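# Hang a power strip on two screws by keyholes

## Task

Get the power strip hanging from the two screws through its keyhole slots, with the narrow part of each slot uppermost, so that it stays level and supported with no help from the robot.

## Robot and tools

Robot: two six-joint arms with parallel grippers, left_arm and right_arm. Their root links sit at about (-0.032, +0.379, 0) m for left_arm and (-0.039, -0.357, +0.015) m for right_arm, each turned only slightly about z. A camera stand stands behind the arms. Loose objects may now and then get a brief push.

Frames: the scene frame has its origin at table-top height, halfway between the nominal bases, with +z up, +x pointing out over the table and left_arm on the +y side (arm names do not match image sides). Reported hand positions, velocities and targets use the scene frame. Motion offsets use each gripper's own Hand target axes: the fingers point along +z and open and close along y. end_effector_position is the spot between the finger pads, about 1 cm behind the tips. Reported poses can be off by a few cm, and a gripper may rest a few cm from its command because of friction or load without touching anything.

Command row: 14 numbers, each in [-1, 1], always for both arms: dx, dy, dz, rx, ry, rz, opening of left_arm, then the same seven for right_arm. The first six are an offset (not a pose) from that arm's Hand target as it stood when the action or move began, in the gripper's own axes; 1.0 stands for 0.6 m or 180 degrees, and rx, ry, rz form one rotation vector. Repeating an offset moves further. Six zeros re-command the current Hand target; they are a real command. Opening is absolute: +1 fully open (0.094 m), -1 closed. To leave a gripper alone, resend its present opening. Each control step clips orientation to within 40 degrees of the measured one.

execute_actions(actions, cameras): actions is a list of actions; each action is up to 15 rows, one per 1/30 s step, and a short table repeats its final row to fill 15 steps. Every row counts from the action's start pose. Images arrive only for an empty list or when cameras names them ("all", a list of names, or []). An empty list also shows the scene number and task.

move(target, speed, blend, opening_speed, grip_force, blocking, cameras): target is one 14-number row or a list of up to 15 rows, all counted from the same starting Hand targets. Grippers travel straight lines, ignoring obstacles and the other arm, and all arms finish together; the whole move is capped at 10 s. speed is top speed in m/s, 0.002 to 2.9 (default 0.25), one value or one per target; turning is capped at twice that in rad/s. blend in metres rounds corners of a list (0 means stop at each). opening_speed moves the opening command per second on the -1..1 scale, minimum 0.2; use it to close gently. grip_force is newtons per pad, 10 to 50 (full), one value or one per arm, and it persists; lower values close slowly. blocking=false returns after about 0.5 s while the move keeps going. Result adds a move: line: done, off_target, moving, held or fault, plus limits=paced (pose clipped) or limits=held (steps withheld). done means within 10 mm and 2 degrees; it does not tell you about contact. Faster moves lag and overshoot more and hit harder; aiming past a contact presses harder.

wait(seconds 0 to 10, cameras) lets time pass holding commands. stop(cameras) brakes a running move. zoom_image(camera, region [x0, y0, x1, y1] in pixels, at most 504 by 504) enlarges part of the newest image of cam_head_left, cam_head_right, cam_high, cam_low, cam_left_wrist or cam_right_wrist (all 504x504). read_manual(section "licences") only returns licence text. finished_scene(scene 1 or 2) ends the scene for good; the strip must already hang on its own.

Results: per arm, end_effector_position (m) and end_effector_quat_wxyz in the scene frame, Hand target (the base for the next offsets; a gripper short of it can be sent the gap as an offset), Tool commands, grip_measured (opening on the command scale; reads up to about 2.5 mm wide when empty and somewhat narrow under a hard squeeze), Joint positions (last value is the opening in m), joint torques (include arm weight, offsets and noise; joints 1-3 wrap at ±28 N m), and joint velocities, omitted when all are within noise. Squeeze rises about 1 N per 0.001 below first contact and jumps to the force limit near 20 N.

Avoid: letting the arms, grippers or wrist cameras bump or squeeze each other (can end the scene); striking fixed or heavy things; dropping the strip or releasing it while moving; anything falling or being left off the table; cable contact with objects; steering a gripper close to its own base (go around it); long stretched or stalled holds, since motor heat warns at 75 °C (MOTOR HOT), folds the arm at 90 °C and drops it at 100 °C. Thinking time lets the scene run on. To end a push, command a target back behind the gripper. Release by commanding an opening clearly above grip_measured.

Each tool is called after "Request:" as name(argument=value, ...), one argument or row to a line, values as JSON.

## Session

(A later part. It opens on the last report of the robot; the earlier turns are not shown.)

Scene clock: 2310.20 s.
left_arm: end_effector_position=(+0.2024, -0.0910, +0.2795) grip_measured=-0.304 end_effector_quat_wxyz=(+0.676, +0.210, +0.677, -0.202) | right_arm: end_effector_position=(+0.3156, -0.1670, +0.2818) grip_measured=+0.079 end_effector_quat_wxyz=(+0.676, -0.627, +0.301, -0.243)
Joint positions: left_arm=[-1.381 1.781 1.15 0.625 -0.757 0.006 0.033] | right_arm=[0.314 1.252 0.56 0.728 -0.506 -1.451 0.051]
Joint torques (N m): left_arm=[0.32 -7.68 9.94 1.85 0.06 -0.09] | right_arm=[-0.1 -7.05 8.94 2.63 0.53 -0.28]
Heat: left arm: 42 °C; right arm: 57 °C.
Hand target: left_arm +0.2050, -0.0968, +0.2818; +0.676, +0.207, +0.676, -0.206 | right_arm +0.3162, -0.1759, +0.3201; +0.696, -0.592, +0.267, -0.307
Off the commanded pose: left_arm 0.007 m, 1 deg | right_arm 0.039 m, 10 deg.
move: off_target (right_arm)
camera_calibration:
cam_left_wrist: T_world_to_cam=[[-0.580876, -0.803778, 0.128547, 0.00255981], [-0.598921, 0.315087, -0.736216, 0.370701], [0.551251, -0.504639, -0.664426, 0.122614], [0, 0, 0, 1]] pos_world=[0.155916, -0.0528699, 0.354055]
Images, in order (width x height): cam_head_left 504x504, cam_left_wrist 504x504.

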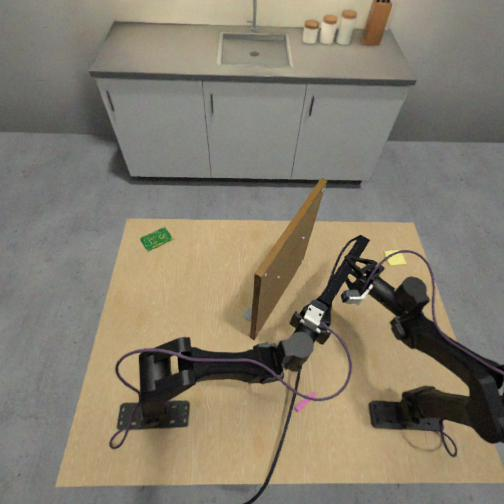

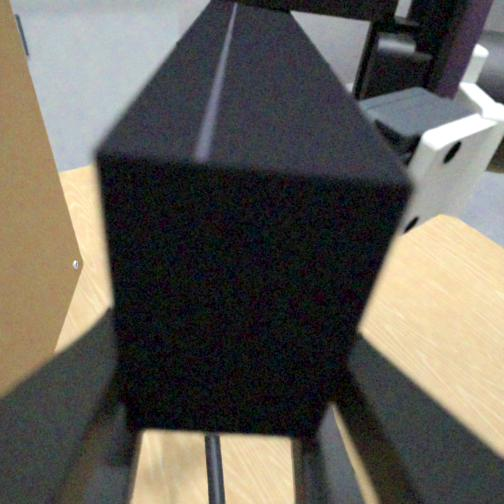

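Request:
move(
  target=[
    [0,0,0,0,0,0,-0.8,0,0,0,0,0,0,0.5],
    [0,0,0,0,0,0,-0.8,0,0,-0.02,0,-0.063,0,0.5],
  ],
  cameras=["cam_head_left","cam_left_wrist","cam_right_wrist","cam_head_right"],
  speed=0.06,
  opening_speed=0.6,
)

Request:
zoom_image(
  camera="cam_head_left",
  region=[300, 220, 400, 320],
)

Request:
zoom_image(
  camera="cam_head_right",
  region=[310, 220, 410, 320],
)

Scene clock: 2330.27 s.
left_arm: end_effector_position=(+0.1963, -0.0988, +0.2851) grip_measured=-0.308 end_effector_quat_wxyz=(+0.674, +0.218, +0.669, -0.226) | right_arm: end_effector_position=(+0.3048, -0.1797, +0.2854) grip_measured=+0.498 end_effector_quat_wxyz=(+0.698, -0.645, +0.237, -0.205)
Joint positions: left_arm=[-1.385 1.781 1.157 0.637 -0.714 0 0.032] | right_arm=[0.177 1.282 0.56 0.804 -0.798 -1.446 0.07]
Joint torques (N m): left_arm=[0.55 -7.65 9.26 1.77 -0.42 -0.04] | right_arm=[-1.26 -4 10.55 2.62 0 0.07]
Heat: left arm: 42 °C; right arm: 58 °C.
Hand target: left_arm +0.2049, -0.0968, +0.2819; +0.676, +0.207, +0.676, -0.207 | right_arm +0.3075, -0.1840, +0.3181; +0.719, -0.619, +0.197, -0.247
Off the commanded pose: left_arm 0.010 m, 3 deg | right_arm 0.033 m, 8 deg.
move: off_target (left_arm, right_arm)
camera_calibration:
cam_left_wrist: T_world_to_cam=[[-0.618028, -0.772499, 0.1459, -0.00265734], [-0.582943, 0.325795, -0.744336, 0.373878], [0.527465, -0.545071, -0.651673, 0.12279], [0, 0, 0, 1]] pos_world=[0.15154, -0.0569311, 0.358697]
cam_right_wrist: T_world_to_cam=[[-0.117318, -0.0429347, 0.992166, -0.262823], [0.233155, -0.972331, -0.0145072, -0.225195], [0.965337, 0.229627, 0.124082, -0.187496], [0, 0, 0, 1]] pos_world=[0.202669, -0.187194, 0.280762]
Images, in order (width x height): cam_head_left 504x504, cam_head_right 504x504, cam_left_wrist 504x504, cam_right_wrist 504x504.

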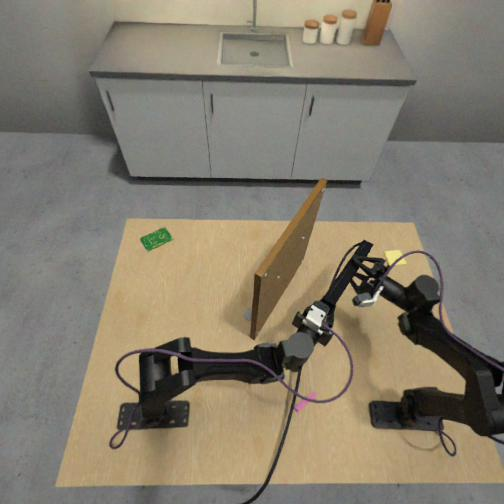

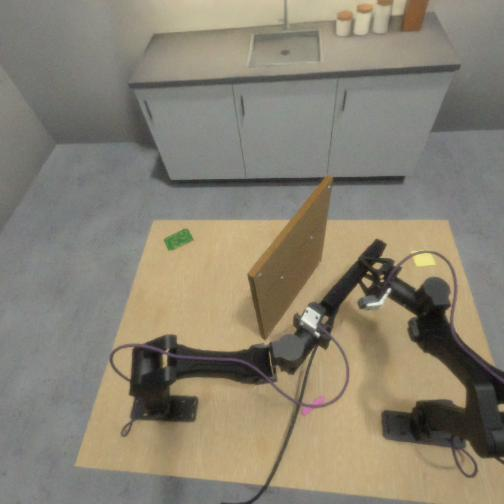

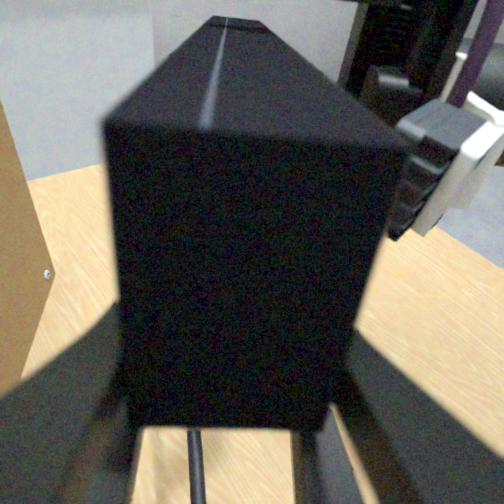

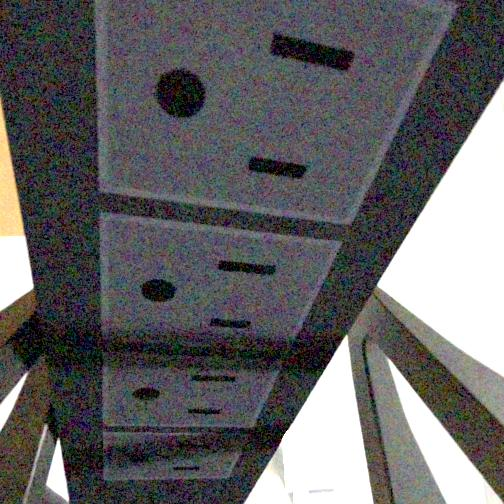

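Scaled by 5.040 from the camera's 504x504 image, which has a finer 720x720 frame.

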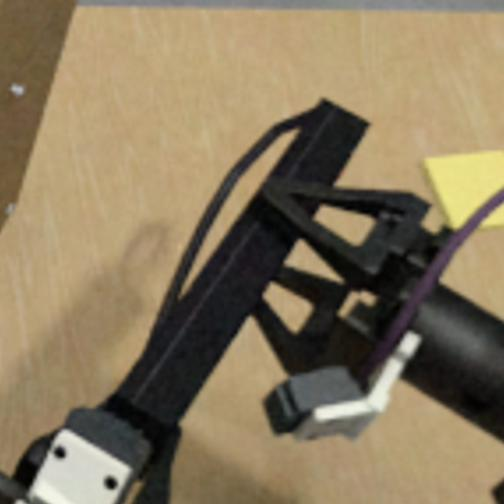

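Scaled by 5.040 from the camera's 504x504 image, which has a finer 720x720 frame.

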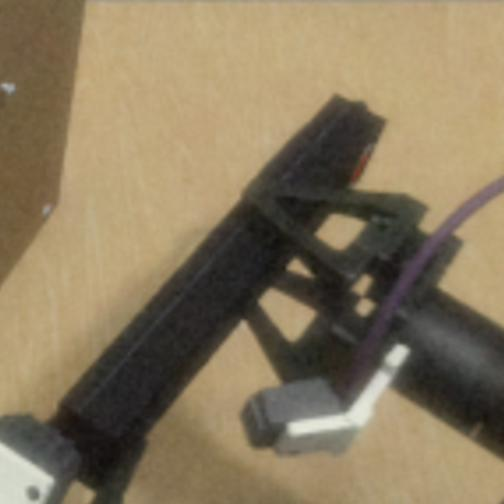

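Request:
move(
  target=[
    [0,0,0,0,0,0,-0.8,0,0,-0.009,0,0,0,0.5],
    [0,0,0,0,0,0,-0.8,0,0,-0.009,0,0,0,-0.6],
  ],
  cameras=["cam_head_left"],
  speed=0.06,
  opening_speed=0.5,
)

Request:
zoom_image(
  camera="cam_head_left",
  region=[300, 220, 400, 320],
)

Scene clock: 2357.13 s.
left_arm: end_effector_position=(+0.1955, -0.0999, +0.2899) grip_measured=-0.308 end_effector_quat_wxyz=(+0.677, +0.215, +0.664, -0.233) | right_arm: end_effector_position=(+0.3038, -0.1819, +0.2859) grip_measured=+0.106 end_effector_quat_wxyz=(+0.701, -0.643, +0.238, -0.196)
Joint positions: left_arm=[-1.385 1.781 1.16 0.654 -0.708 0.002 0.032] | right_arm=[0.163 1.282 0.56 0.808 -0.821 -1.427 0.052]
Joint torques (N m): left_arm=[0.76 -7.64 8.84 1.6 -0.46 -0.05] | right_arm=[-1.36 -5.24 9.33 2.6 0.11 -0.06]
Heat: left arm: 40 °C; right arm: 59 °C.
Hand target: left_arm +0.2049, -0.0968, +0.2818; +0.676, +0.207, +0.676, -0.207 | right_arm +0.3042, -0.1882, +0.3173; +0.719, -0.619, +0.197, -0.247
Off the commanded pose: left_arm 0.013 m, 3 deg | right_arm 0.032 m, 8 deg.
move: off_target (left_arm, right_arm); target 2's new opening was sent with right_arm's hand 0.032 m and 8 deg from that target
Images, in order (width x height): cam_head_left 504x504.

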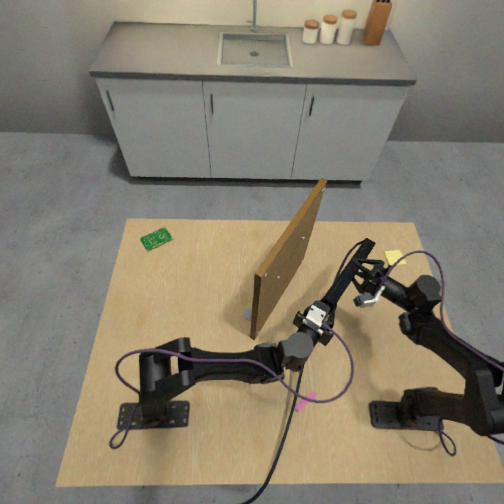

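Scaled by 5.040 from the camera's 504x504 image, which has a finer 720x720 frame.

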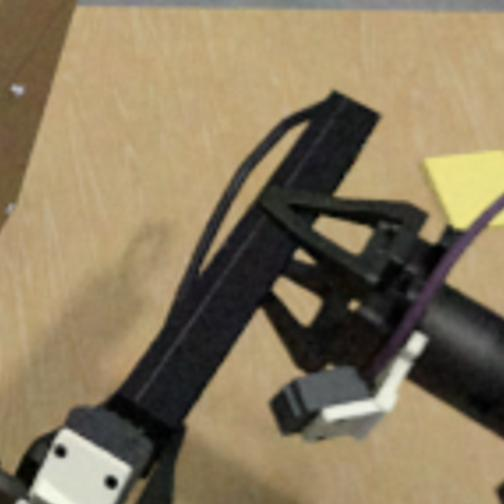

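Request:
move(
  target=[
    [0,0,0,0,0,0,-0.8,0,0,0,0,0,0,0.7],
    [0,0,0,0,0,0,-0.8,0,0,-0.012,0,0,0,0.7],
  ],
  cameras=["cam_head_left","cam_right_wrist"],
  speed=0.06,
  opening_speed=0.6,
)

Request:
zoom_image(
  camera="cam_head_left",
  region=[300, 220, 400, 320],
)

Scene clock: 2369.80 s.
left_arm: end_effector_position=(+0.1948, -0.1009, +0.2852) grip_measured=-0.308 end_effector_quat_wxyz=(+0.672, +0.223, +0.668, -0.229) | right_arm: end_effector_position=(+0.3020, -0.1854, +0.2882) grip_measured=+0.697 end_effector_quat_wxyz=(+0.703, -0.643, +0.227, -0.201)
Joint positions: left_arm=[-1.385 1.781 1.16 0.632 -0.702 0 0.032] | right_arm=[0.145 1.282 0.554 0.834 -0.848 -1.429 0.08]
Joint torques (N m): left_arm=[0.75 -7.6 8.81 1.82 -0.56 0.03] | right_arm=[-1.73 -6.45 8.24 2.46 0.17 0.06]
Heat: left arm: 39 °C; right arm: 60 °C.
Hand target: left_arm +0.2049, -0.0968, +0.2819; +0.676, +0.207, +0.676, -0.207 | right_arm +0.3000, -0.1939, +0.3163; +0.719, -0.619, +0.197, -0.247
Off the commanded pose: left_arm 0.011 m, 3 deg | right_arm 0.029 m, 7 deg.
move: off_target (left_arm, right_arm)
camera_calibration:
cam_right_wrist: T_world_to_cam=[[-0.127544, -0.0532878, 0.9904, -0.264486], [0.252311, -0.967449, -0.0195604, -0.233456], [0.959204, 0.247394, 0.136837, -0.182347], [0, 0, 0, 1]] pos_world=[0.200078, -0.19484, 0.282332]
Images, in order (width x height): cam_head_left 504x504, cam_right_wrist 504x504.

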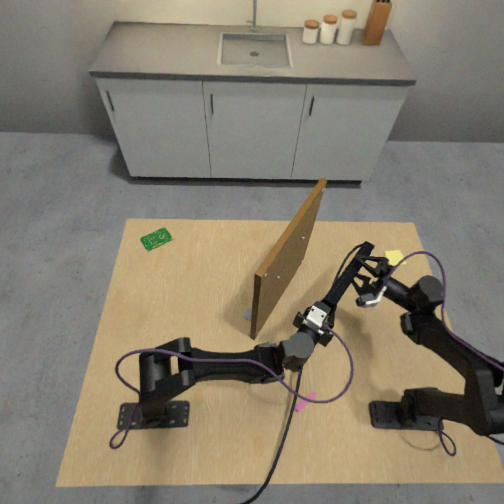

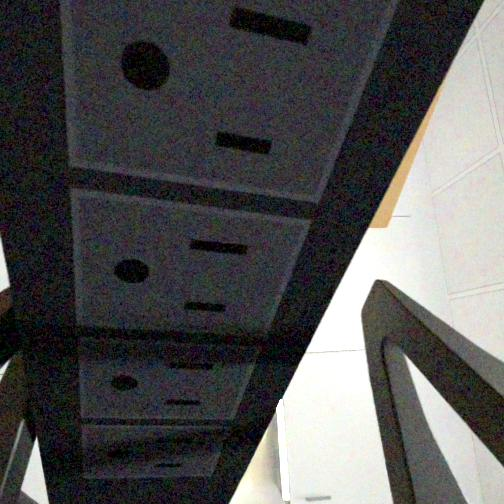

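Scaled by 5.040 from the camera's 504x504 image, which has a finer 720x720 frame.

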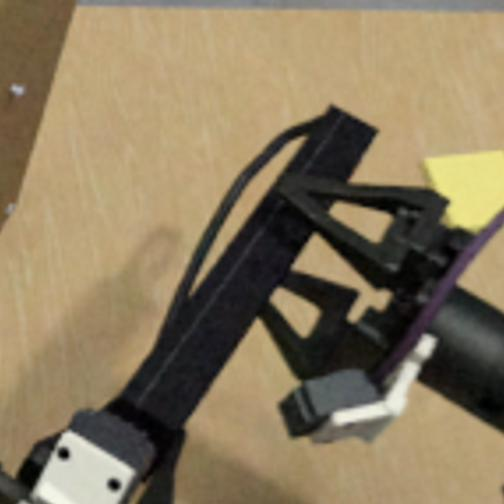

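Request:
move(
  target=[0,0,0,0,0,0,-0.8,0,0,0,0,0,0,-0.6],
  opening_speed=0.4,
  cameras=["cam_head_left","cam_left_wrist"],
)

Request:
zoom_image(
  camera="cam_head_left",
  region=[300, 220, 400, 320],
)

Scene clock: 2379.47 s.
left_arm: end_effector_position=(+0.1942, -0.1012, +0.2897) grip_measured=-0.308 end_effector_quat_wxyz=(+0.676, +0.217, +0.664, -0.236) | right_arm: end_effector_position=(+0.3014, -0.1857, +0.2851) grip_measured=+0.107 end_effector_quat_wxyz=(+0.703, -0.643, +0.234, -0.194)
Joint positions: left_arm=[-1.386 1.781 1.16 0.653 -0.701 0.001 0.032] | right_arm=[0.144 1.282 0.548 0.832 -0.849 -1.417 0.052]
Joint torques (N m): left_arm=[0.94 -7.57 8.96 1.59 -0.53 -0.01] | right_arm=[-1.59 -6.6 8.73 2.44 0.18 -0.08]
Heat: left arm: 39 °C; right arm: 60 °C.
Hand target: left_arm +0.2050, -0.0968, +0.2819; +0.676, +0.207, +0.676, -0.206 | right_arm +0.3000, -0.1939, +0.3163; +0.719, -0.619, +0.197, -0.247
Off the commanded pose: left_arm 0.014 m, 4 deg | right_arm 0.032 m, 8 deg.
move: off_target (left_arm, right_arm)
camera_calibration:
cam_left_wrist: T_world_to_cam=[[-0.629872, -0.760796, 0.156367, -0.00599886], [-0.57467, 0.321057, -0.752779, 0.37715], [0.522509, -0.564014, -0.639432, 0.121035], [0, 0, 0, 1]] pos_world=[0.149717, -0.0573849, 0.362243]
Images, in order (width x height): cam_head_left 504x504, cam_left_wrist 504x504.

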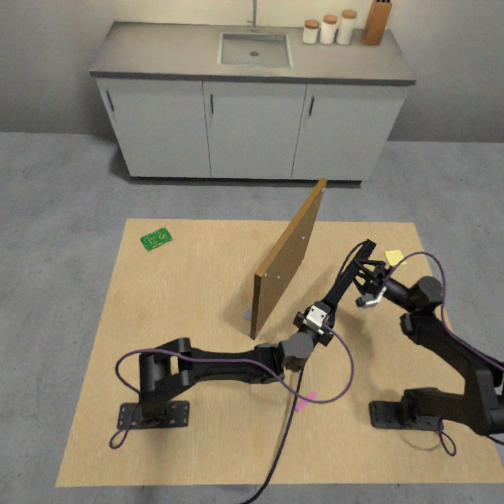

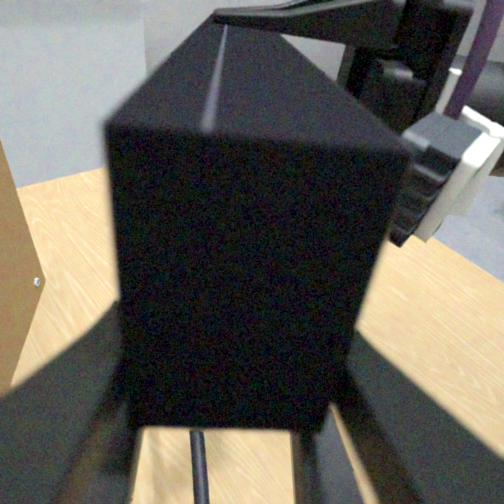

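Scaled by 5.040 from the camera's 504x504 image, which has a finer 720x720 frame.

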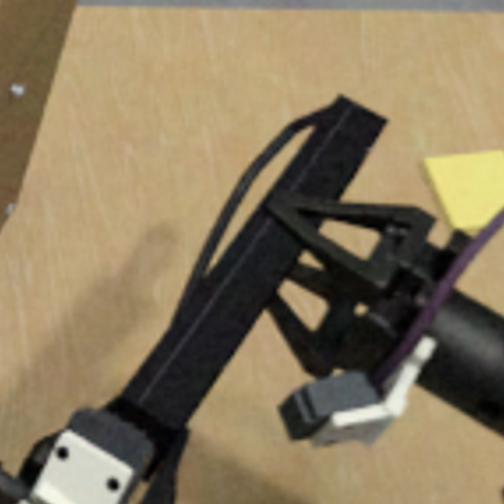

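Request:
move(
  target=[
    [0,0,0,0,0,0,0.0,0,0,0,0,0,0,-0.6],
    [0,0,-0.06,0,0,0,0.0,0,0,0,0,0,0,-0.6],
    [0,0,-0.27,0,0,0,0.0,0,0,0,0,0,0,-0.6],
  ],
  speed=[0.05,0.06,0.15],
  opening_speed=0.4,
  blend=[0,0.02,0],
)

Scene clock: 2389.80 s.
left_arm: end_effector_position=(+0.0692, -0.0137, +0.2770) grip_measured=-0.002 end_effector_quat_wxyz=(+0.674, +0.217, +0.675, -0.204) | right_arm: end_effector_position=(+0.2997, -0.1847, +0.2848) grip_measured=+0.095 end_effector_quat_wxyz=(+0.705, -0.643, +0.235, -0.185)
Joint positions: left_arm=[-1.768 1.467 0.811 0.64 -1.13 0.003 0.047] | right_arm=[0.143 1.282 0.548 0.831 -0.862 -1.403 0.051]
Joint torques (N m): left_arm=[-0.16 -8.39 6.09 1.66 -0.21 -0.04] | right_arm=[-1.48 -6.74 8.73 2.42 0.32 -0.19]
Heat: left arm: 39 °C; right arm: 60 °C.
Hand target: left_arm +0.0707, -0.0062, +0.2821; +0.676, +0.207, +0.676, -0.207 | right_arm +0.3000, -0.1939, +0.3163; +0.719, -0.619, +0.197, -0.247
Off the commanded pose: left_arm 0.009 m, 1 deg | right_arm 0.033 m, 9 deg.
move: off_target (right_arm); blend cut to 0.0179 m at target 2

Request:
move(
  target=[-0.095,0.156,-0.1475,-0.017,-0.166,0.004,-0.9,0,0,0,0,0,0,-0.6],
  speed=0.15,
)

Request:
move(
  target=[0,0,0,0,0,0,-0.9,0,0,0,0,0.15,0,-0.6],
  speed=0.25,
  cameras=["cam_head_left"],
)

Request:
move(
  target=[0,0,0,0,0,0,-0.9,0,0,0,0,0,0.45,-0.6],
  speed=0.4,
  cameras=["cam_head_left","cam_left_wrist"],
)

Request:
move(
  target=[0,0,0,0,0,0,-0.9,0,0,0,0,0,-0.45,-0.6],
  speed=0.4,
  cameras=["cam_head_left","cam_left_wrist"],
)

Scene clock: 2409.20 s.
left_arm: end_effector_position=(+0.0499, +0.1090, +0.3250) grip_measured=-0.898 end_effector_quat_wxyz=(+0.782, +0.249, +0.526, -0.225) | right_arm: end_effector_position=(+0.2997, -0.1847, +0.2848) grip_measured=+0.095 end_effector_quat_wxyz=(+0.705, -0.643, +0.235, -0.185)
Joint positions: left_arm=[-1.897 1.062 0.293 1.456 -1.036 0.777 0.005] | right_arm=[0.143 1.282 0.548 0.831 -0.862 -1.403 0.051]
Joint torques (N m): left_arm=[-0.36 -2.92 5.5 2.3 0.58 -0.04] | right_arm=[-1.5 -6.75 8.75 2.42 0.32 -0.19]
Heat: left arm: 38 °C; right arm: 60 °C.
Hand target: left_arm +0.0497, +0.1209, +0.3391; +0.834, +0.133, +0.483, -0.231 | right_arm +0.3000, -0.1939, +0.3163; +0.719, -0.619, +0.197, -0.247
Off the commanded pose: left_arm 0.018 m, 15 deg | right_arm 0.033 m, 9 deg.
joint sent to its limit (left arm) — joint 4 (wrist pitch), upper limit. The joint targets are off in orientation, not in position.
move: off_target (left_arm, right_arm)

Scene clock: 2411.10 s.
left_arm: end_effector_position=(+0.0497, +0.1089, +0.3251) grip_measured=-0.898 end_effector_quat_wxyz=(+0.782, +0.249, +0.525, -0.226) | right_arm: end_effector_position=(+0.3023, -0.1886, +0.2838) grip_measured=+0.095 end_effector_quat_wxyz=(+0.628, -0.579, +0.385, -0.349)
Joint positions: left_arm=[-1.897 1.062 0.293 1.456 -1.035 0.777 0.005] | right_arm=[0.481 1.073 0.47 0.636 -0.039 -1.491 0.051]
Joint torques (N m): left_arm=[-0.49 -2.93 5.41 2.38 0.54 0.06] | right_arm=[0.25 -4.52 9.17 2.64 0.23 -0.22]
Heat: left arm: 39 °C; right arm: 60 °C.
Hand target: left_arm +0.0497, +0.1209, +0.3391; +0.834, +0.133, +0.483, -0.231 | right_arm +0.2999, -0.1938, +0.3162; +0.653, -0.545, +0.359, -0.385
Off the commanded pose: left_arm 0.018 m, 15 deg | right_arm 0.033 m, 7 deg.
joint sent to its limit (left arm) — joint 4 (wrist pitch), upper limit. The joint targets are off in orientation, not in position.
move: off_target (left_arm, right_arm)
Images, in order (width x height): cam_head_left 504x504.

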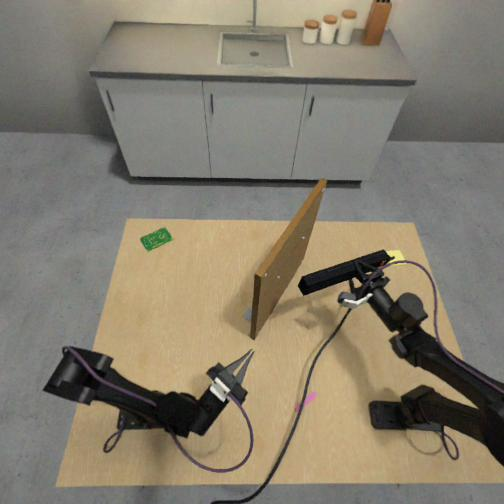

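Scene clock: 2413.77 s.
left_arm: end_effector_position=(+0.0497, +0.1089, +0.3251) grip_measured=-0.898 end_effector_quat_wxyz=(+0.782, +0.249, +0.525, -0.226) | right_arm: end_effector_position=(+0.3028, -0.1897, +0.2851) grip_measured=+0.093 end_effector_quat_wxyz=(+0.709, -0.198, +0.664, +0.130)
Joint positions: left_arm=[-1.897 1.062 0.293 1.456 -1.035 0.777 0.005] | right_arm=[0.481 1.073 0.47 0.642 -0.033 -0.108 0.051]
Joint torques (N m): left_arm=[-0.21 -2.99 5.37 2.31 0.55 0.09] | right_arm=[0.13 -4.38 9.11 2.62 0.17 0.1]
Heat: left arm: 39 °C; right arm: 60 °C.
Hand target: left_arm +0.0497, +0.1209, +0.3391; +0.834, +0.133, +0.483, -0.231 | right_arm +0.2999, -0.1939, +0.3162; +0.747, -0.181, +0.627, +0.131
Off the commanded pose: left_arm 0.018 m, 15 deg | right_arm 0.031 m, 6 deg.
joint sent to its limit (left arm) — joint 4 (wrist pitch), upper limit. The joint targets are off in orientation, not in position.
move: off_target (left_arm, right_arm)
camera_calibration:
cam_left_wrist: T_world_to_cam=[[-0.680559, -0.731948, -0.0330295, 0.118278], [-0.267882, 0.290526, -0.918604, 0.295304], [0.681967, -0.616317, -0.393796, 0.25559], [0, 0, 0, 1]] pos_world=[-0.014702, 0.158304, 0.375825]
Images, in order (width x height): cam_head_left 504x504, cam_left_wrist 504x504.

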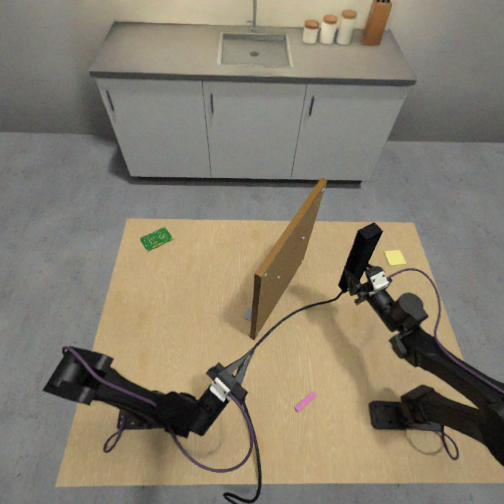

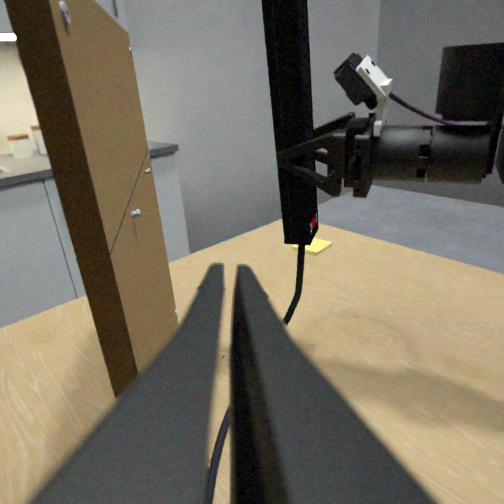

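Scene clock: 2416.50 s.
left_arm: end_effector_position=(+0.0497, +0.1089, +0.3251) grip_measured=-0.898 end_effector_quat_wxyz=(+0.782, +0.249, +0.525, -0.226) | right_arm: end_effector_position=(+0.3018, -0.1873, +0.2783) grip_measured=+0.086 end_effector_quat_wxyz=(+0.623, -0.584, +0.392, -0.343)
Joint positions: left_arm=[-1.897 1.062 0.293 1.456 -1.035 0.777 0.005] | right_arm=[0.49 1.073 0.47 0.615 -0.028 -1.482 0.051]
Joint torques (N m): left_arm=[-0.24 -3.03 5.33 2.35 0.54 0.07] | right_arm=[-0.47 -4.81 9.16 2.81 0.18 -0.3]
Heat: left arm: 39 °C; right arm: 60 °C.
Hand target: left_arm +0.0497, +0.1209, +0.3391; +0.834, +0.133, +0.483, -0.231 | right_arm +0.3000, -0.1939, +0.3161; +0.653, -0.545, +0.359, -0.385
Off the commanded pose: left_arm 0.018 m, 15 deg | right_arm 0.039 m, 8 deg.
joint sent to its limit (left arm) — joint 4 (wrist pitch), upper limit. The joint targets are off in orientation, not in position.
move: off_target (left_arm, right_arm)
camera_calibration:
cam_left_wrist: T_world_to_cam=[[-0.680559, -0.731948, -0.0330295, 0.118278], [-0.267882, 0.290526, -0.918604, 0.295304], [0.681967, -0.616317, -0.393796, 0.25559], [0, 0, 0, 1]] pos_world=[-0.014702, 0.158304, 0.375825]
Images, in order (width x height): cam_head_left 504x504, cam_left_wrist 504x504.

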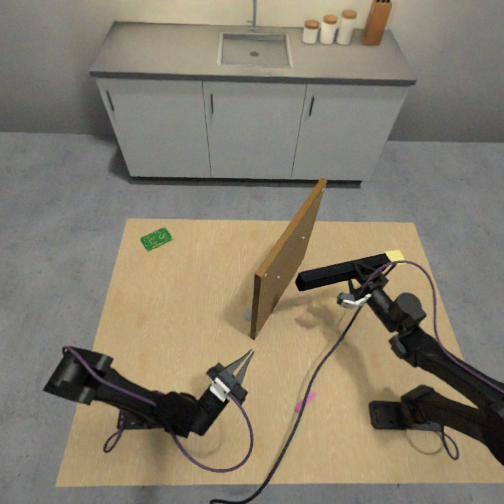

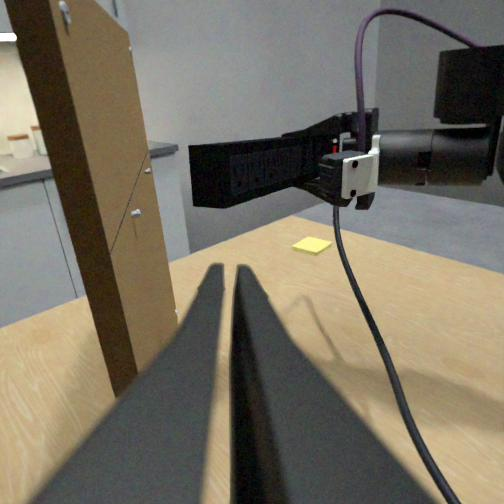

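Request:
move(
  target=[0,0,0,0,0,0,-0.9,-0.136,0.012,0.1,0,-0.14,0,-0.6],
  speed=0.15,
  cameras=["cam_head_left","cam_left_wrist"],
)

Request:
zoom_image(
  camera="cam_left_wrist",
  region=[80, 110, 240, 270],
)

Request:
zoom_image(
  camera="cam_head_left",
  region=[260, 200, 360, 300],
)

Scene clock: 2434.80 s.
left_arm: end_effector_position=(+0.0497, +0.1089, +0.3251) grip_measured=-0.898 end_effector_quat_wxyz=(+0.782, +0.249, +0.525, -0.226) | right_arm: end_effector_position=(+0.3066, -0.0972, +0.2674) grip_measured=+0.086 end_effector_quat_wxyz=(+0.675, -0.661, +0.258, -0.202)
Joint positions: left_arm=[-1.897 1.062 0.293 1.456 -1.035 0.777 0.005] | right_arm=[0.505 1.388 0.636 0.744 -0.445 -1.493 0.051]
Joint torques (N m): left_arm=[-0.16 -3.04 5.29 2.33 0.58 0.1] | right_arm=[-0.05 -4.75 14.09 2.91 0.15 -0.21]
Heat: left arm: 41 °C; right arm: 61 °C.
Hand target: left_arm +0.0497, +0.1209, +0.3391; +0.834, +0.133, +0.483, -0.231 | right_arm +0.3177, -0.0941, +0.3220; +0.715, -0.615, +0.208, -0.257
Off the commanded pose: left_arm 0.018 m, 15 deg | right_arm 0.056 m, 11 deg.
joint sent to its limit (left arm) — joint 4 (wrist pitch), upper limit. The joint targets are off in orientation, not in position.
move: off_target (left_arm, right_arm)
camera_calibration:
cam_left_wrist: T_world_to_cam=[[-0.680559, -0.731948, -0.0330295, 0.118278], [-0.267882, 0.290526, -0.918604, 0.295304], [0.681967, -0.616317, -0.393796, 0.25559], [0, 0, 0, 1]] pos_world=[-0.014702, 0.158304, 0.375825]
Images, in order (width x height): cam_head_left 504x504, cam_left_wrist 504x504.

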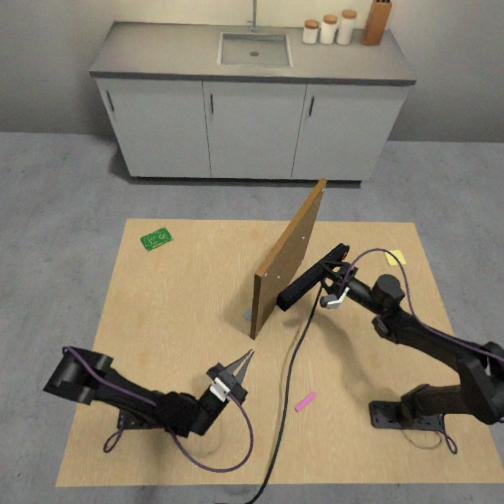

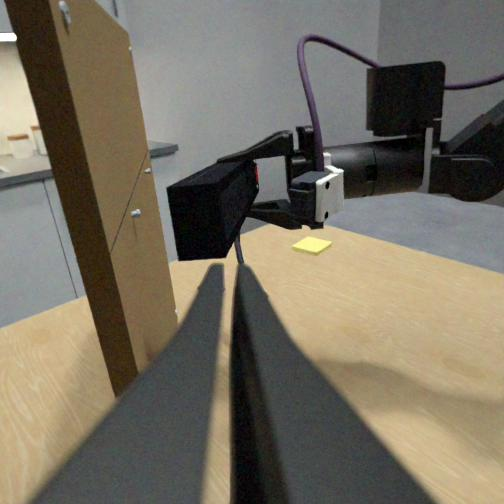

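Scaled by 3.150 from the camera's 504x504 image, which has a finer 720x720 frame.

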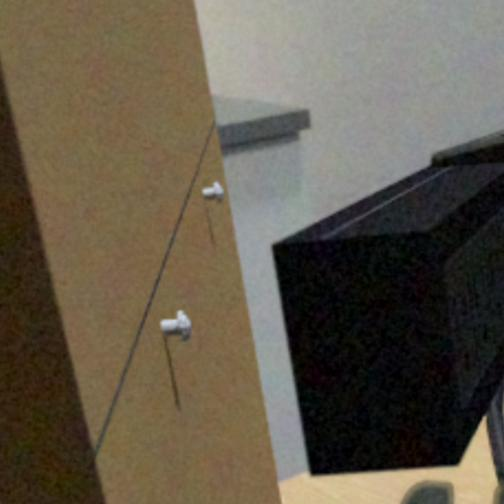

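Scaled by 5.040 from the camera's 504x504 image, which has a finer 720x720 frame.

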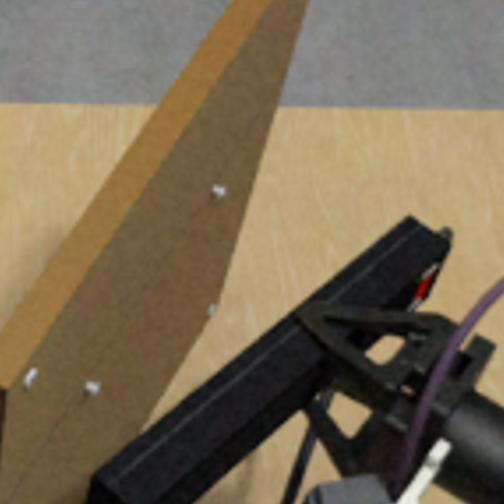

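Request:
move(
  target=[0,0,0,0,0,0,-0.9,0.019,-0.022,0.022,0,-0.02,-0.028,-0.6],
  speed=0.1,
  cameras=["cam_head_left","cam_left_wrist"],
)

Request:
zoom_image(
  camera="cam_left_wrist",
  region=[80, 110, 240, 270],
)

Request:
zoom_image(
  camera="cam_head_left",
  region=[260, 200, 360, 300],
)

Scene clock: 2477.00 s.
left_arm: end_effector_position=(+0.0497, +0.1089, +0.3251) grip_measured=-0.898 end_effector_quat_wxyz=(+0.782, +0.249, +0.525, -0.226) | right_arm: end_effector_position=(+0.3193, -0.0885, +0.2914) grip_measured=+0.086 end_effector_quat_wxyz=(+0.685, -0.669, +0.196, -0.210)
Joint positions: left_arm=[-1.897 1.062 0.293 1.456 -1.035 0.777 0.005] | right_arm=[0.468 1.447 0.752 0.728 -0.562 -1.566 0.051]
Joint torques (N m): left_arm=[-0.31 -3.03 5.61 2.3 0.56 0.11] | right_arm=[-1.65 -5.37 14.3 2.53 0.17 -0.26]
Heat: left arm: 42 °C; right arm: 67 °C.
Hand target: left_arm +0.0497, +0.1209, +0.3391; +0.834, +0.133, +0.483, -0.231 | right_arm +0.3333, -0.0925, +0.3374; +0.710, -0.632, +0.158, -0.269
Off the commanded pose: left_arm 0.018 m, 15 deg | right_arm 0.048 m, 9 deg.
joint sent to its limit (left arm) — joint 4 (wrist pitch), upper limit. The joint targets are off in orientation, not in position.
move: off_target (left_arm, right_arm)
camera_calibration:
cam_left_wrist: T_world_to_cam=[[-0.680559, -0.731948, -0.0330295, 0.118278], [-0.267882, 0.290526, -0.918604, 0.295304], [0.681967, -0.616317, -0.393796, 0.25559], [0, 0, 0, 1]] pos_world=[-0.014702, 0.158304, 0.375825]
Images, in order (width x height): cam_head_left 504x504, cam_left_wrist 504x504.

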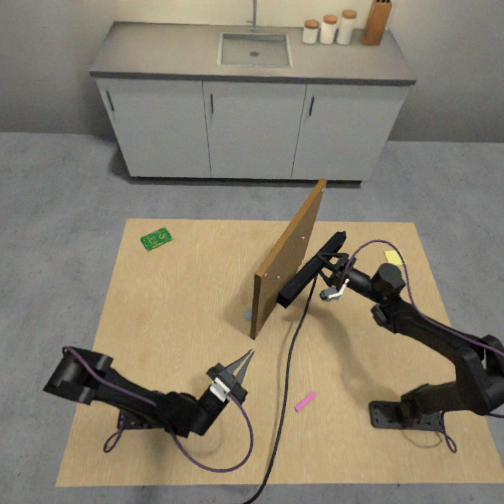

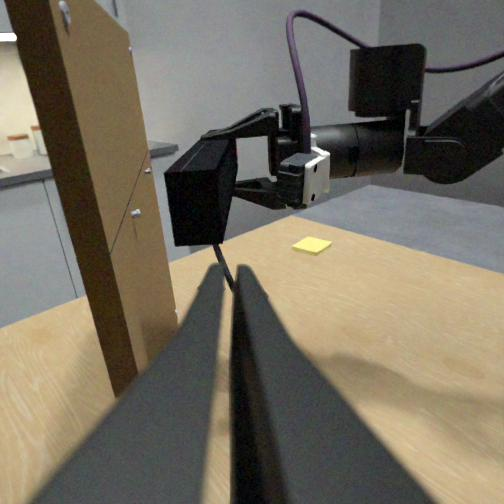

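Scaled by 3.150 from the camera's 504x504 image, which has a finer 720x720 frame.

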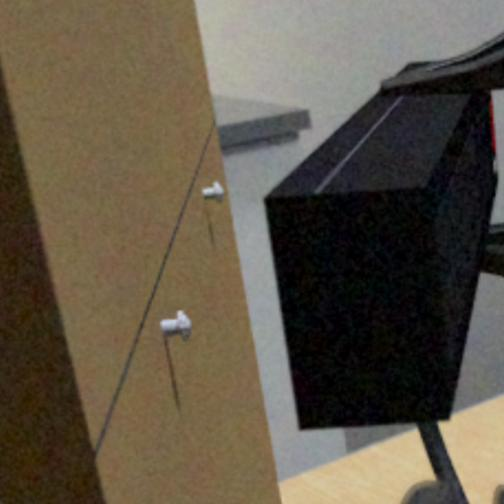

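Scaled by 5.040 from the camera's 504x504 image, which has a finer 720x720 frame.

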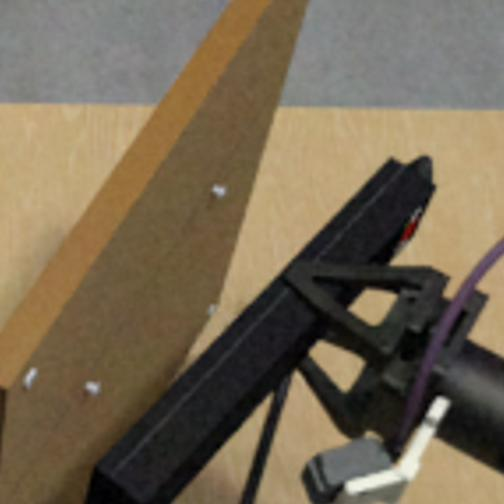

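Request:
move(
  target=[0,0,0,0,0,0,-0.9,0.007,0.021,0.022,0,0,0,-0.6],
  speed=0.08,
  cameras=["cam_head_left","cam_left_wrist"],
)

Request:
zoom_image(
  camera="cam_left_wrist",
  region=[80, 110, 240, 270],
)

Request:
zoom_image(
  camera="cam_head_left",
  region=[260, 200, 360, 300],
)

Scene clock: 2517.53 s.
left_arm: end_effector_position=(+0.0497, +0.1089, +0.3251) grip_measured=-0.898 end_effector_quat_wxyz=(+0.782, +0.249, +0.525, -0.226) | right_arm: end_effector_position=(+0.3308, -0.0832, +0.2732) grip_measured=+0.086 end_effector_quat_wxyz=(+0.676, -0.679, +0.206, -0.201)
Joint positions: left_arm=[-1.897 1.062 0.293 1.456 -1.035 0.777 0.005] | right_arm=[0.468 1.517 0.772 0.739 -0.562 -1.569 0.051]
Joint torques (N m): left_arm=[-0.4 -2.88 5.49 2.4 0.54 -0.03] | right_arm=[-0.73 -5.94 14.42 2.88 0.25 -0.26]
Heat: left arm: 43 °C; right arm: 60 °C.
Hand target: left_arm +0.0497, +0.1209, +0.3391; +0.834, +0.133, +0.483, -0.231 | right_arm +0.3464, -0.0835, +0.3276; +0.710, -0.632, +0.158, -0.269
Off the commanded pose: left_arm 0.018 m, 15 deg | right_arm 0.057 m, 12 deg.
joint sent to its limit (left arm) — joint 4 (wrist pitch), upper limit. The joint targets are off in orientation, not in position.
move: off_target (left_arm, right_arm)
camera_calibration:
cam_left_wrist: T_world_to_cam=[[-0.680559, -0.731948, -0.0330295, 0.118278], [-0.267882, 0.290526, -0.918604, 0.295304], [0.681967, -0.616317, -0.393796, 0.25559], [0, 0, 0, 1]] pos_world=[-0.014702, 0.158304, 0.375825]
Images, in order (width x height): cam_head_left 504x504, cam_left_wrist 504x504.

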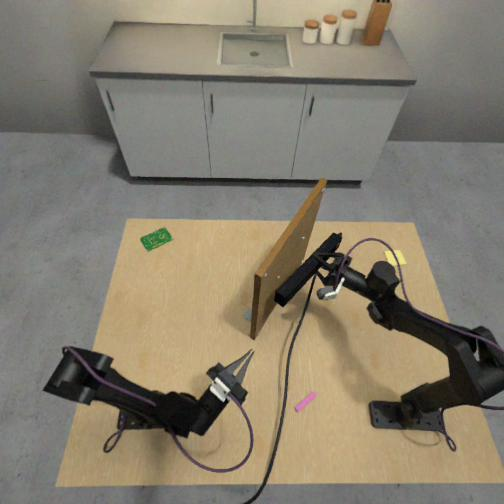

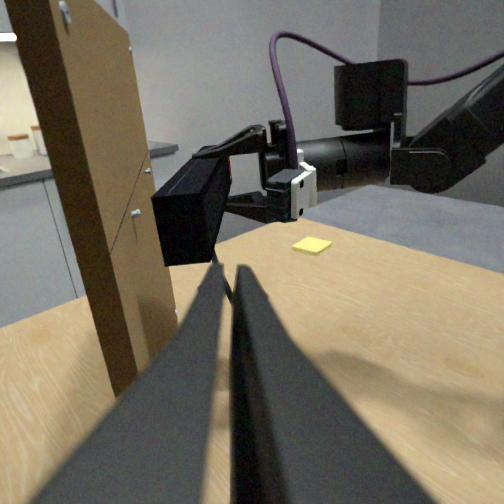

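Scaled by 3.150 from the camera's 504x504 image, which has a finer 720x720 frame.

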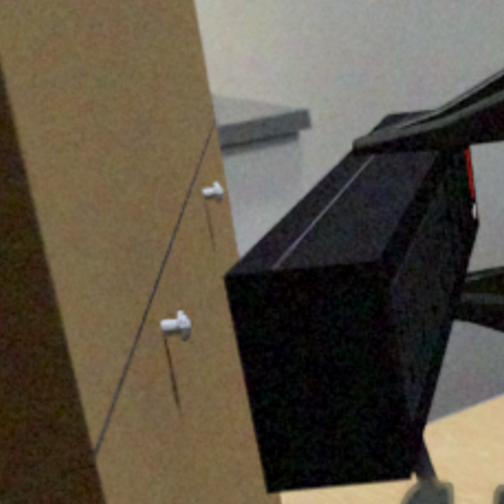

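Scaled by 5.040 from the camera's 504x504 image, which has a finer 720x720 frame.

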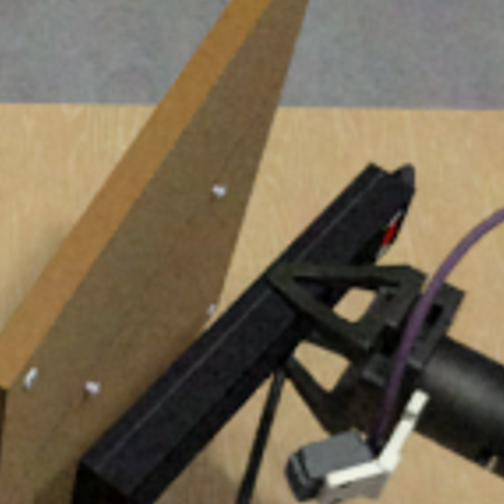

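Request:
move(
  target=[0,0,0,0,0,0,-0.9,0,0.012,0.035,0,0,0,-0.6],
  speed=0.06,
  cameras=["cam_head_left","cam_left_wrist"],
)

Request:
zoom_image(
  camera="cam_left_wrist",
  region=[80, 110, 240, 270],
)

Request:
zoom_image(
  camera="cam_head_left",
  region=[260, 200, 360, 300],
)

Scene clock: 2531.80 s.
left_arm: end_effector_position=(+0.0497, +0.1089, +0.3251) grip_measured=-0.898 end_effector_quat_wxyz=(+0.782, +0.249, +0.525, -0.226) | right_arm: end_effector_position=(+0.3431, -0.0670, +0.2700) grip_measured=+0.086 end_effector_quat_wxyz=(+0.676, -0.680, +0.203, -0.197)
Joint positions: left_arm=[-1.897 1.062 0.293 1.456 -1.035 0.777 0.005] | right_arm=[0.495 1.595 0.837 0.749 -0.545 -1.57 0.051]
Joint torques (N m): left_arm=[-0.27 -2.88 5.34 2.34 0.56 0] | right_arm=[-0.16 -6.6 14.13 2.88 0.4 -0.28]
Heat: left arm: 43 °C; right arm: 63 °C.
Hand target: left_arm +0.0497, +0.1209, +0.3391; +0.834, +0.133, +0.483, -0.231 | right_arm +0.3595, -0.0659, +0.3236; +0.710, -0.632, +0.158, -0.269
Off the commanded pose: left_arm 0.018 m, 15 deg | right_arm 0.056 m, 12 deg.
joint sent to its limit (left arm) — joint 4 (wrist pitch), upper limit. The joint targets are off in orientation, not in position.
move: off_target (left_arm, right_arm)
camera_calibration:
cam_left_wrist: T_world_to_cam=[[-0.680559, -0.731948, -0.0330295, 0.118278], [-0.267882, 0.290526, -0.918604, 0.295304], [0.681967, -0.616317, -0.393796, 0.25559], [0, 0, 0, 1]] pos_world=[-0.014702, 0.158304, 0.375825]
Images, in order (width x height): cam_head_left 504x504, cam_left_wrist 504x504.

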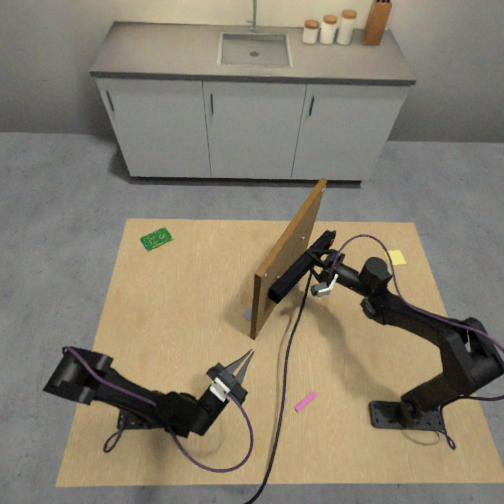

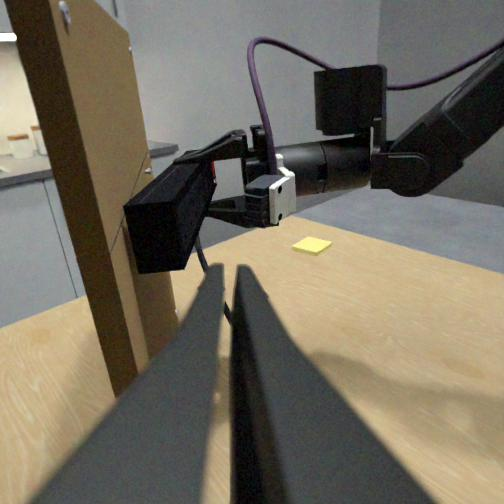

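Scaled by 3.150 from the camera's 504x504 image, which has a finer 720x720 frame.

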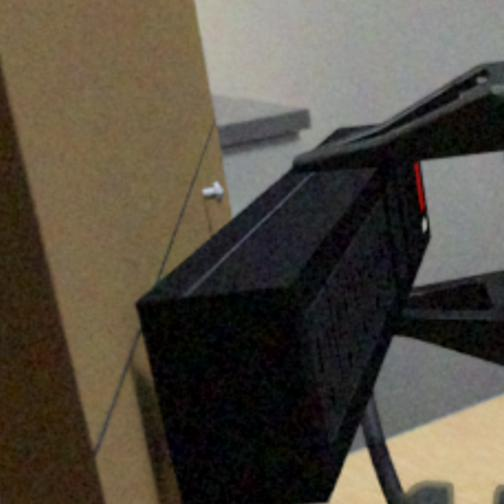

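Scaled by 5.040 from the camera's 504x504 image, which has a finer 720x720 frame.

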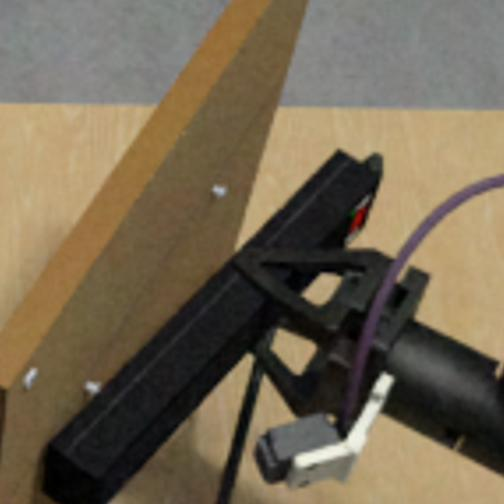

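Request:
move(
  target=[0,0,0,0,0,0,-0.9,0,0.009,0.035,0,0,0,-0.6],
  speed=0.06,
  cameras=["cam_head_left","cam_left_wrist","cam_head_right"],
)

Request:
zoom_image(
  camera="cam_left_wrist",
  region=[80, 110, 240, 270],
)

Request:
zoom_image(
  camera="cam_head_left",
  region=[260, 200, 360, 300],
)

Request:
zoom_image(
  camera="cam_head_right",
  region=[260, 200, 360, 300],
)

Scene clock: 2540.77 s.
left_arm: end_effector_position=(+0.0497, +0.1089, +0.3251) grip_measured=-0.898 end_effector_quat_wxyz=(+0.782, +0.249, +0.525, -0.226) | right_arm: end_effector_position=(+0.3522, -0.0494, +0.2696) grip_measured=+0.082 end_effector_quat_wxyz=(+0.678, -0.681, +0.196, -0.192)
Joint positions: left_arm=[-1.897 1.062 0.293 1.456 -1.035 0.777 0.005] | right_arm=[0.522 1.663 0.904 0.752 -0.536 -1.571 0.051]
Joint torques (N m): left_arm=[-0.39 -3.07 5.46 2.28 0.53 0.08] | right_arm=[-0.08 -6.74 14.49 2.85 0.59 -0.31]
Heat: left arm: 43 °C; right arm: 63 °C.
Hand target: left_arm +0.0497, +0.1209, +0.3391; +0.834, +0.133, +0.483, -0.231 | right_arm +0.3724, -0.0487, +0.3215; +0.710, -0.632, +0.158, -0.269
Off the commanded pose: left_arm 0.018 m, 15 deg | right_arm 0.056 m, 12 deg.
joint sent to its limit (left arm) — joint 4 (wrist pitch), upper limit. The joint targets are off in orientation, not in position.
move: off_target (left_arm, right_arm)
camera_calibration:
cam_left_wrist: T_world_to_cam=[[-0.680559, -0.731948, -0.0330295, 0.118278], [-0.267882, 0.290526, -0.918604, 0.295304], [0.681967, -0.616317, -0.393796, 0.25559], [0, 0, 0, 1]] pos_world=[-0.014702, 0.158304, 0.375825]
Images, in order (width x height): cam_head_left 504x504, cam_head_right 504x504, cam_left_wrist 504x504.

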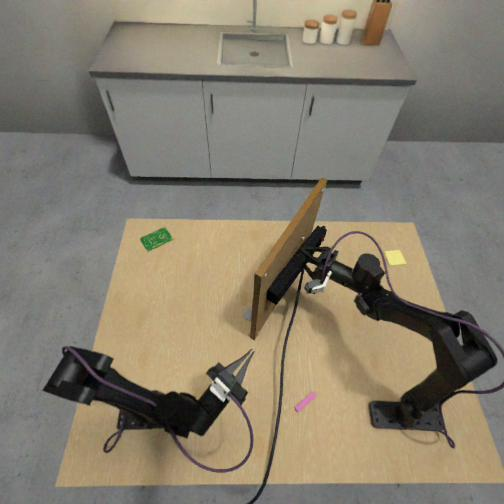

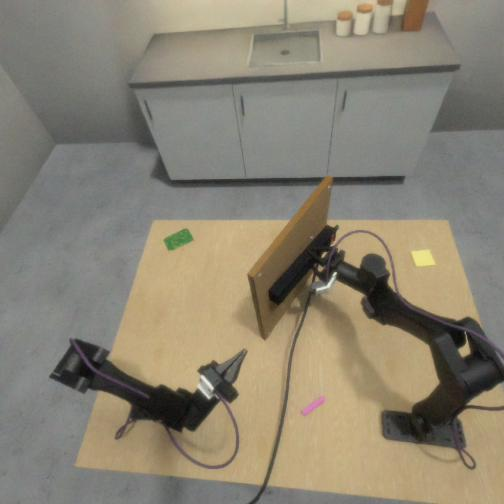

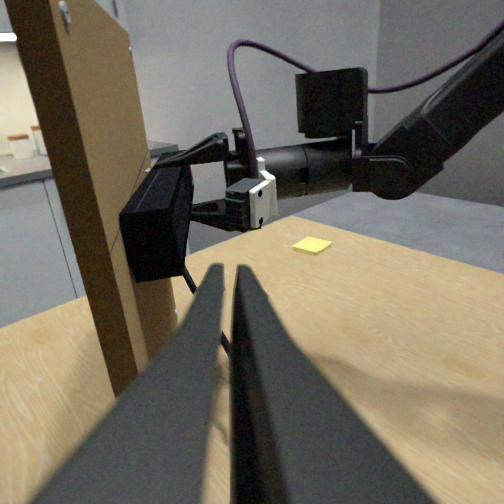

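Scaled by 3.150 from the camera's 504x504 image, which has a finer 720x720 frame.

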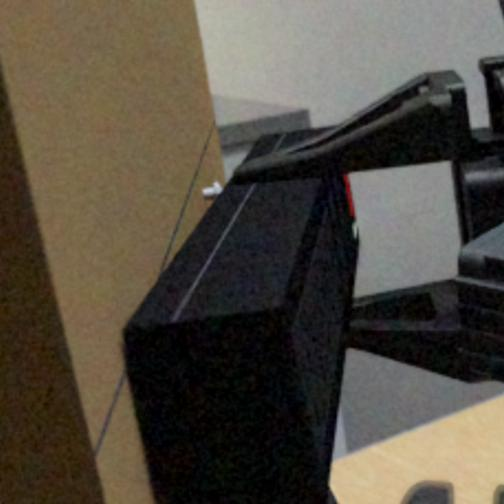

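Scaled by 5.040 from the camera's 504x504 image, which has a finer 720x720 frame.

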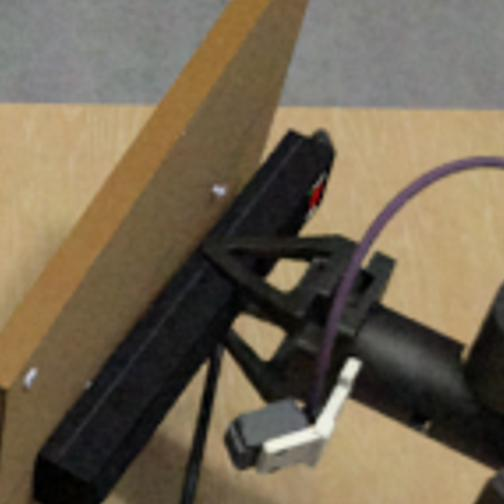

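Scaled by 5.040 from the camera's 504x504 image, which has a finer 720x720 frame.

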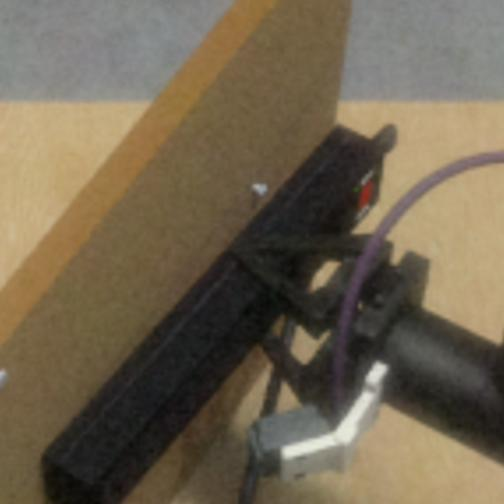

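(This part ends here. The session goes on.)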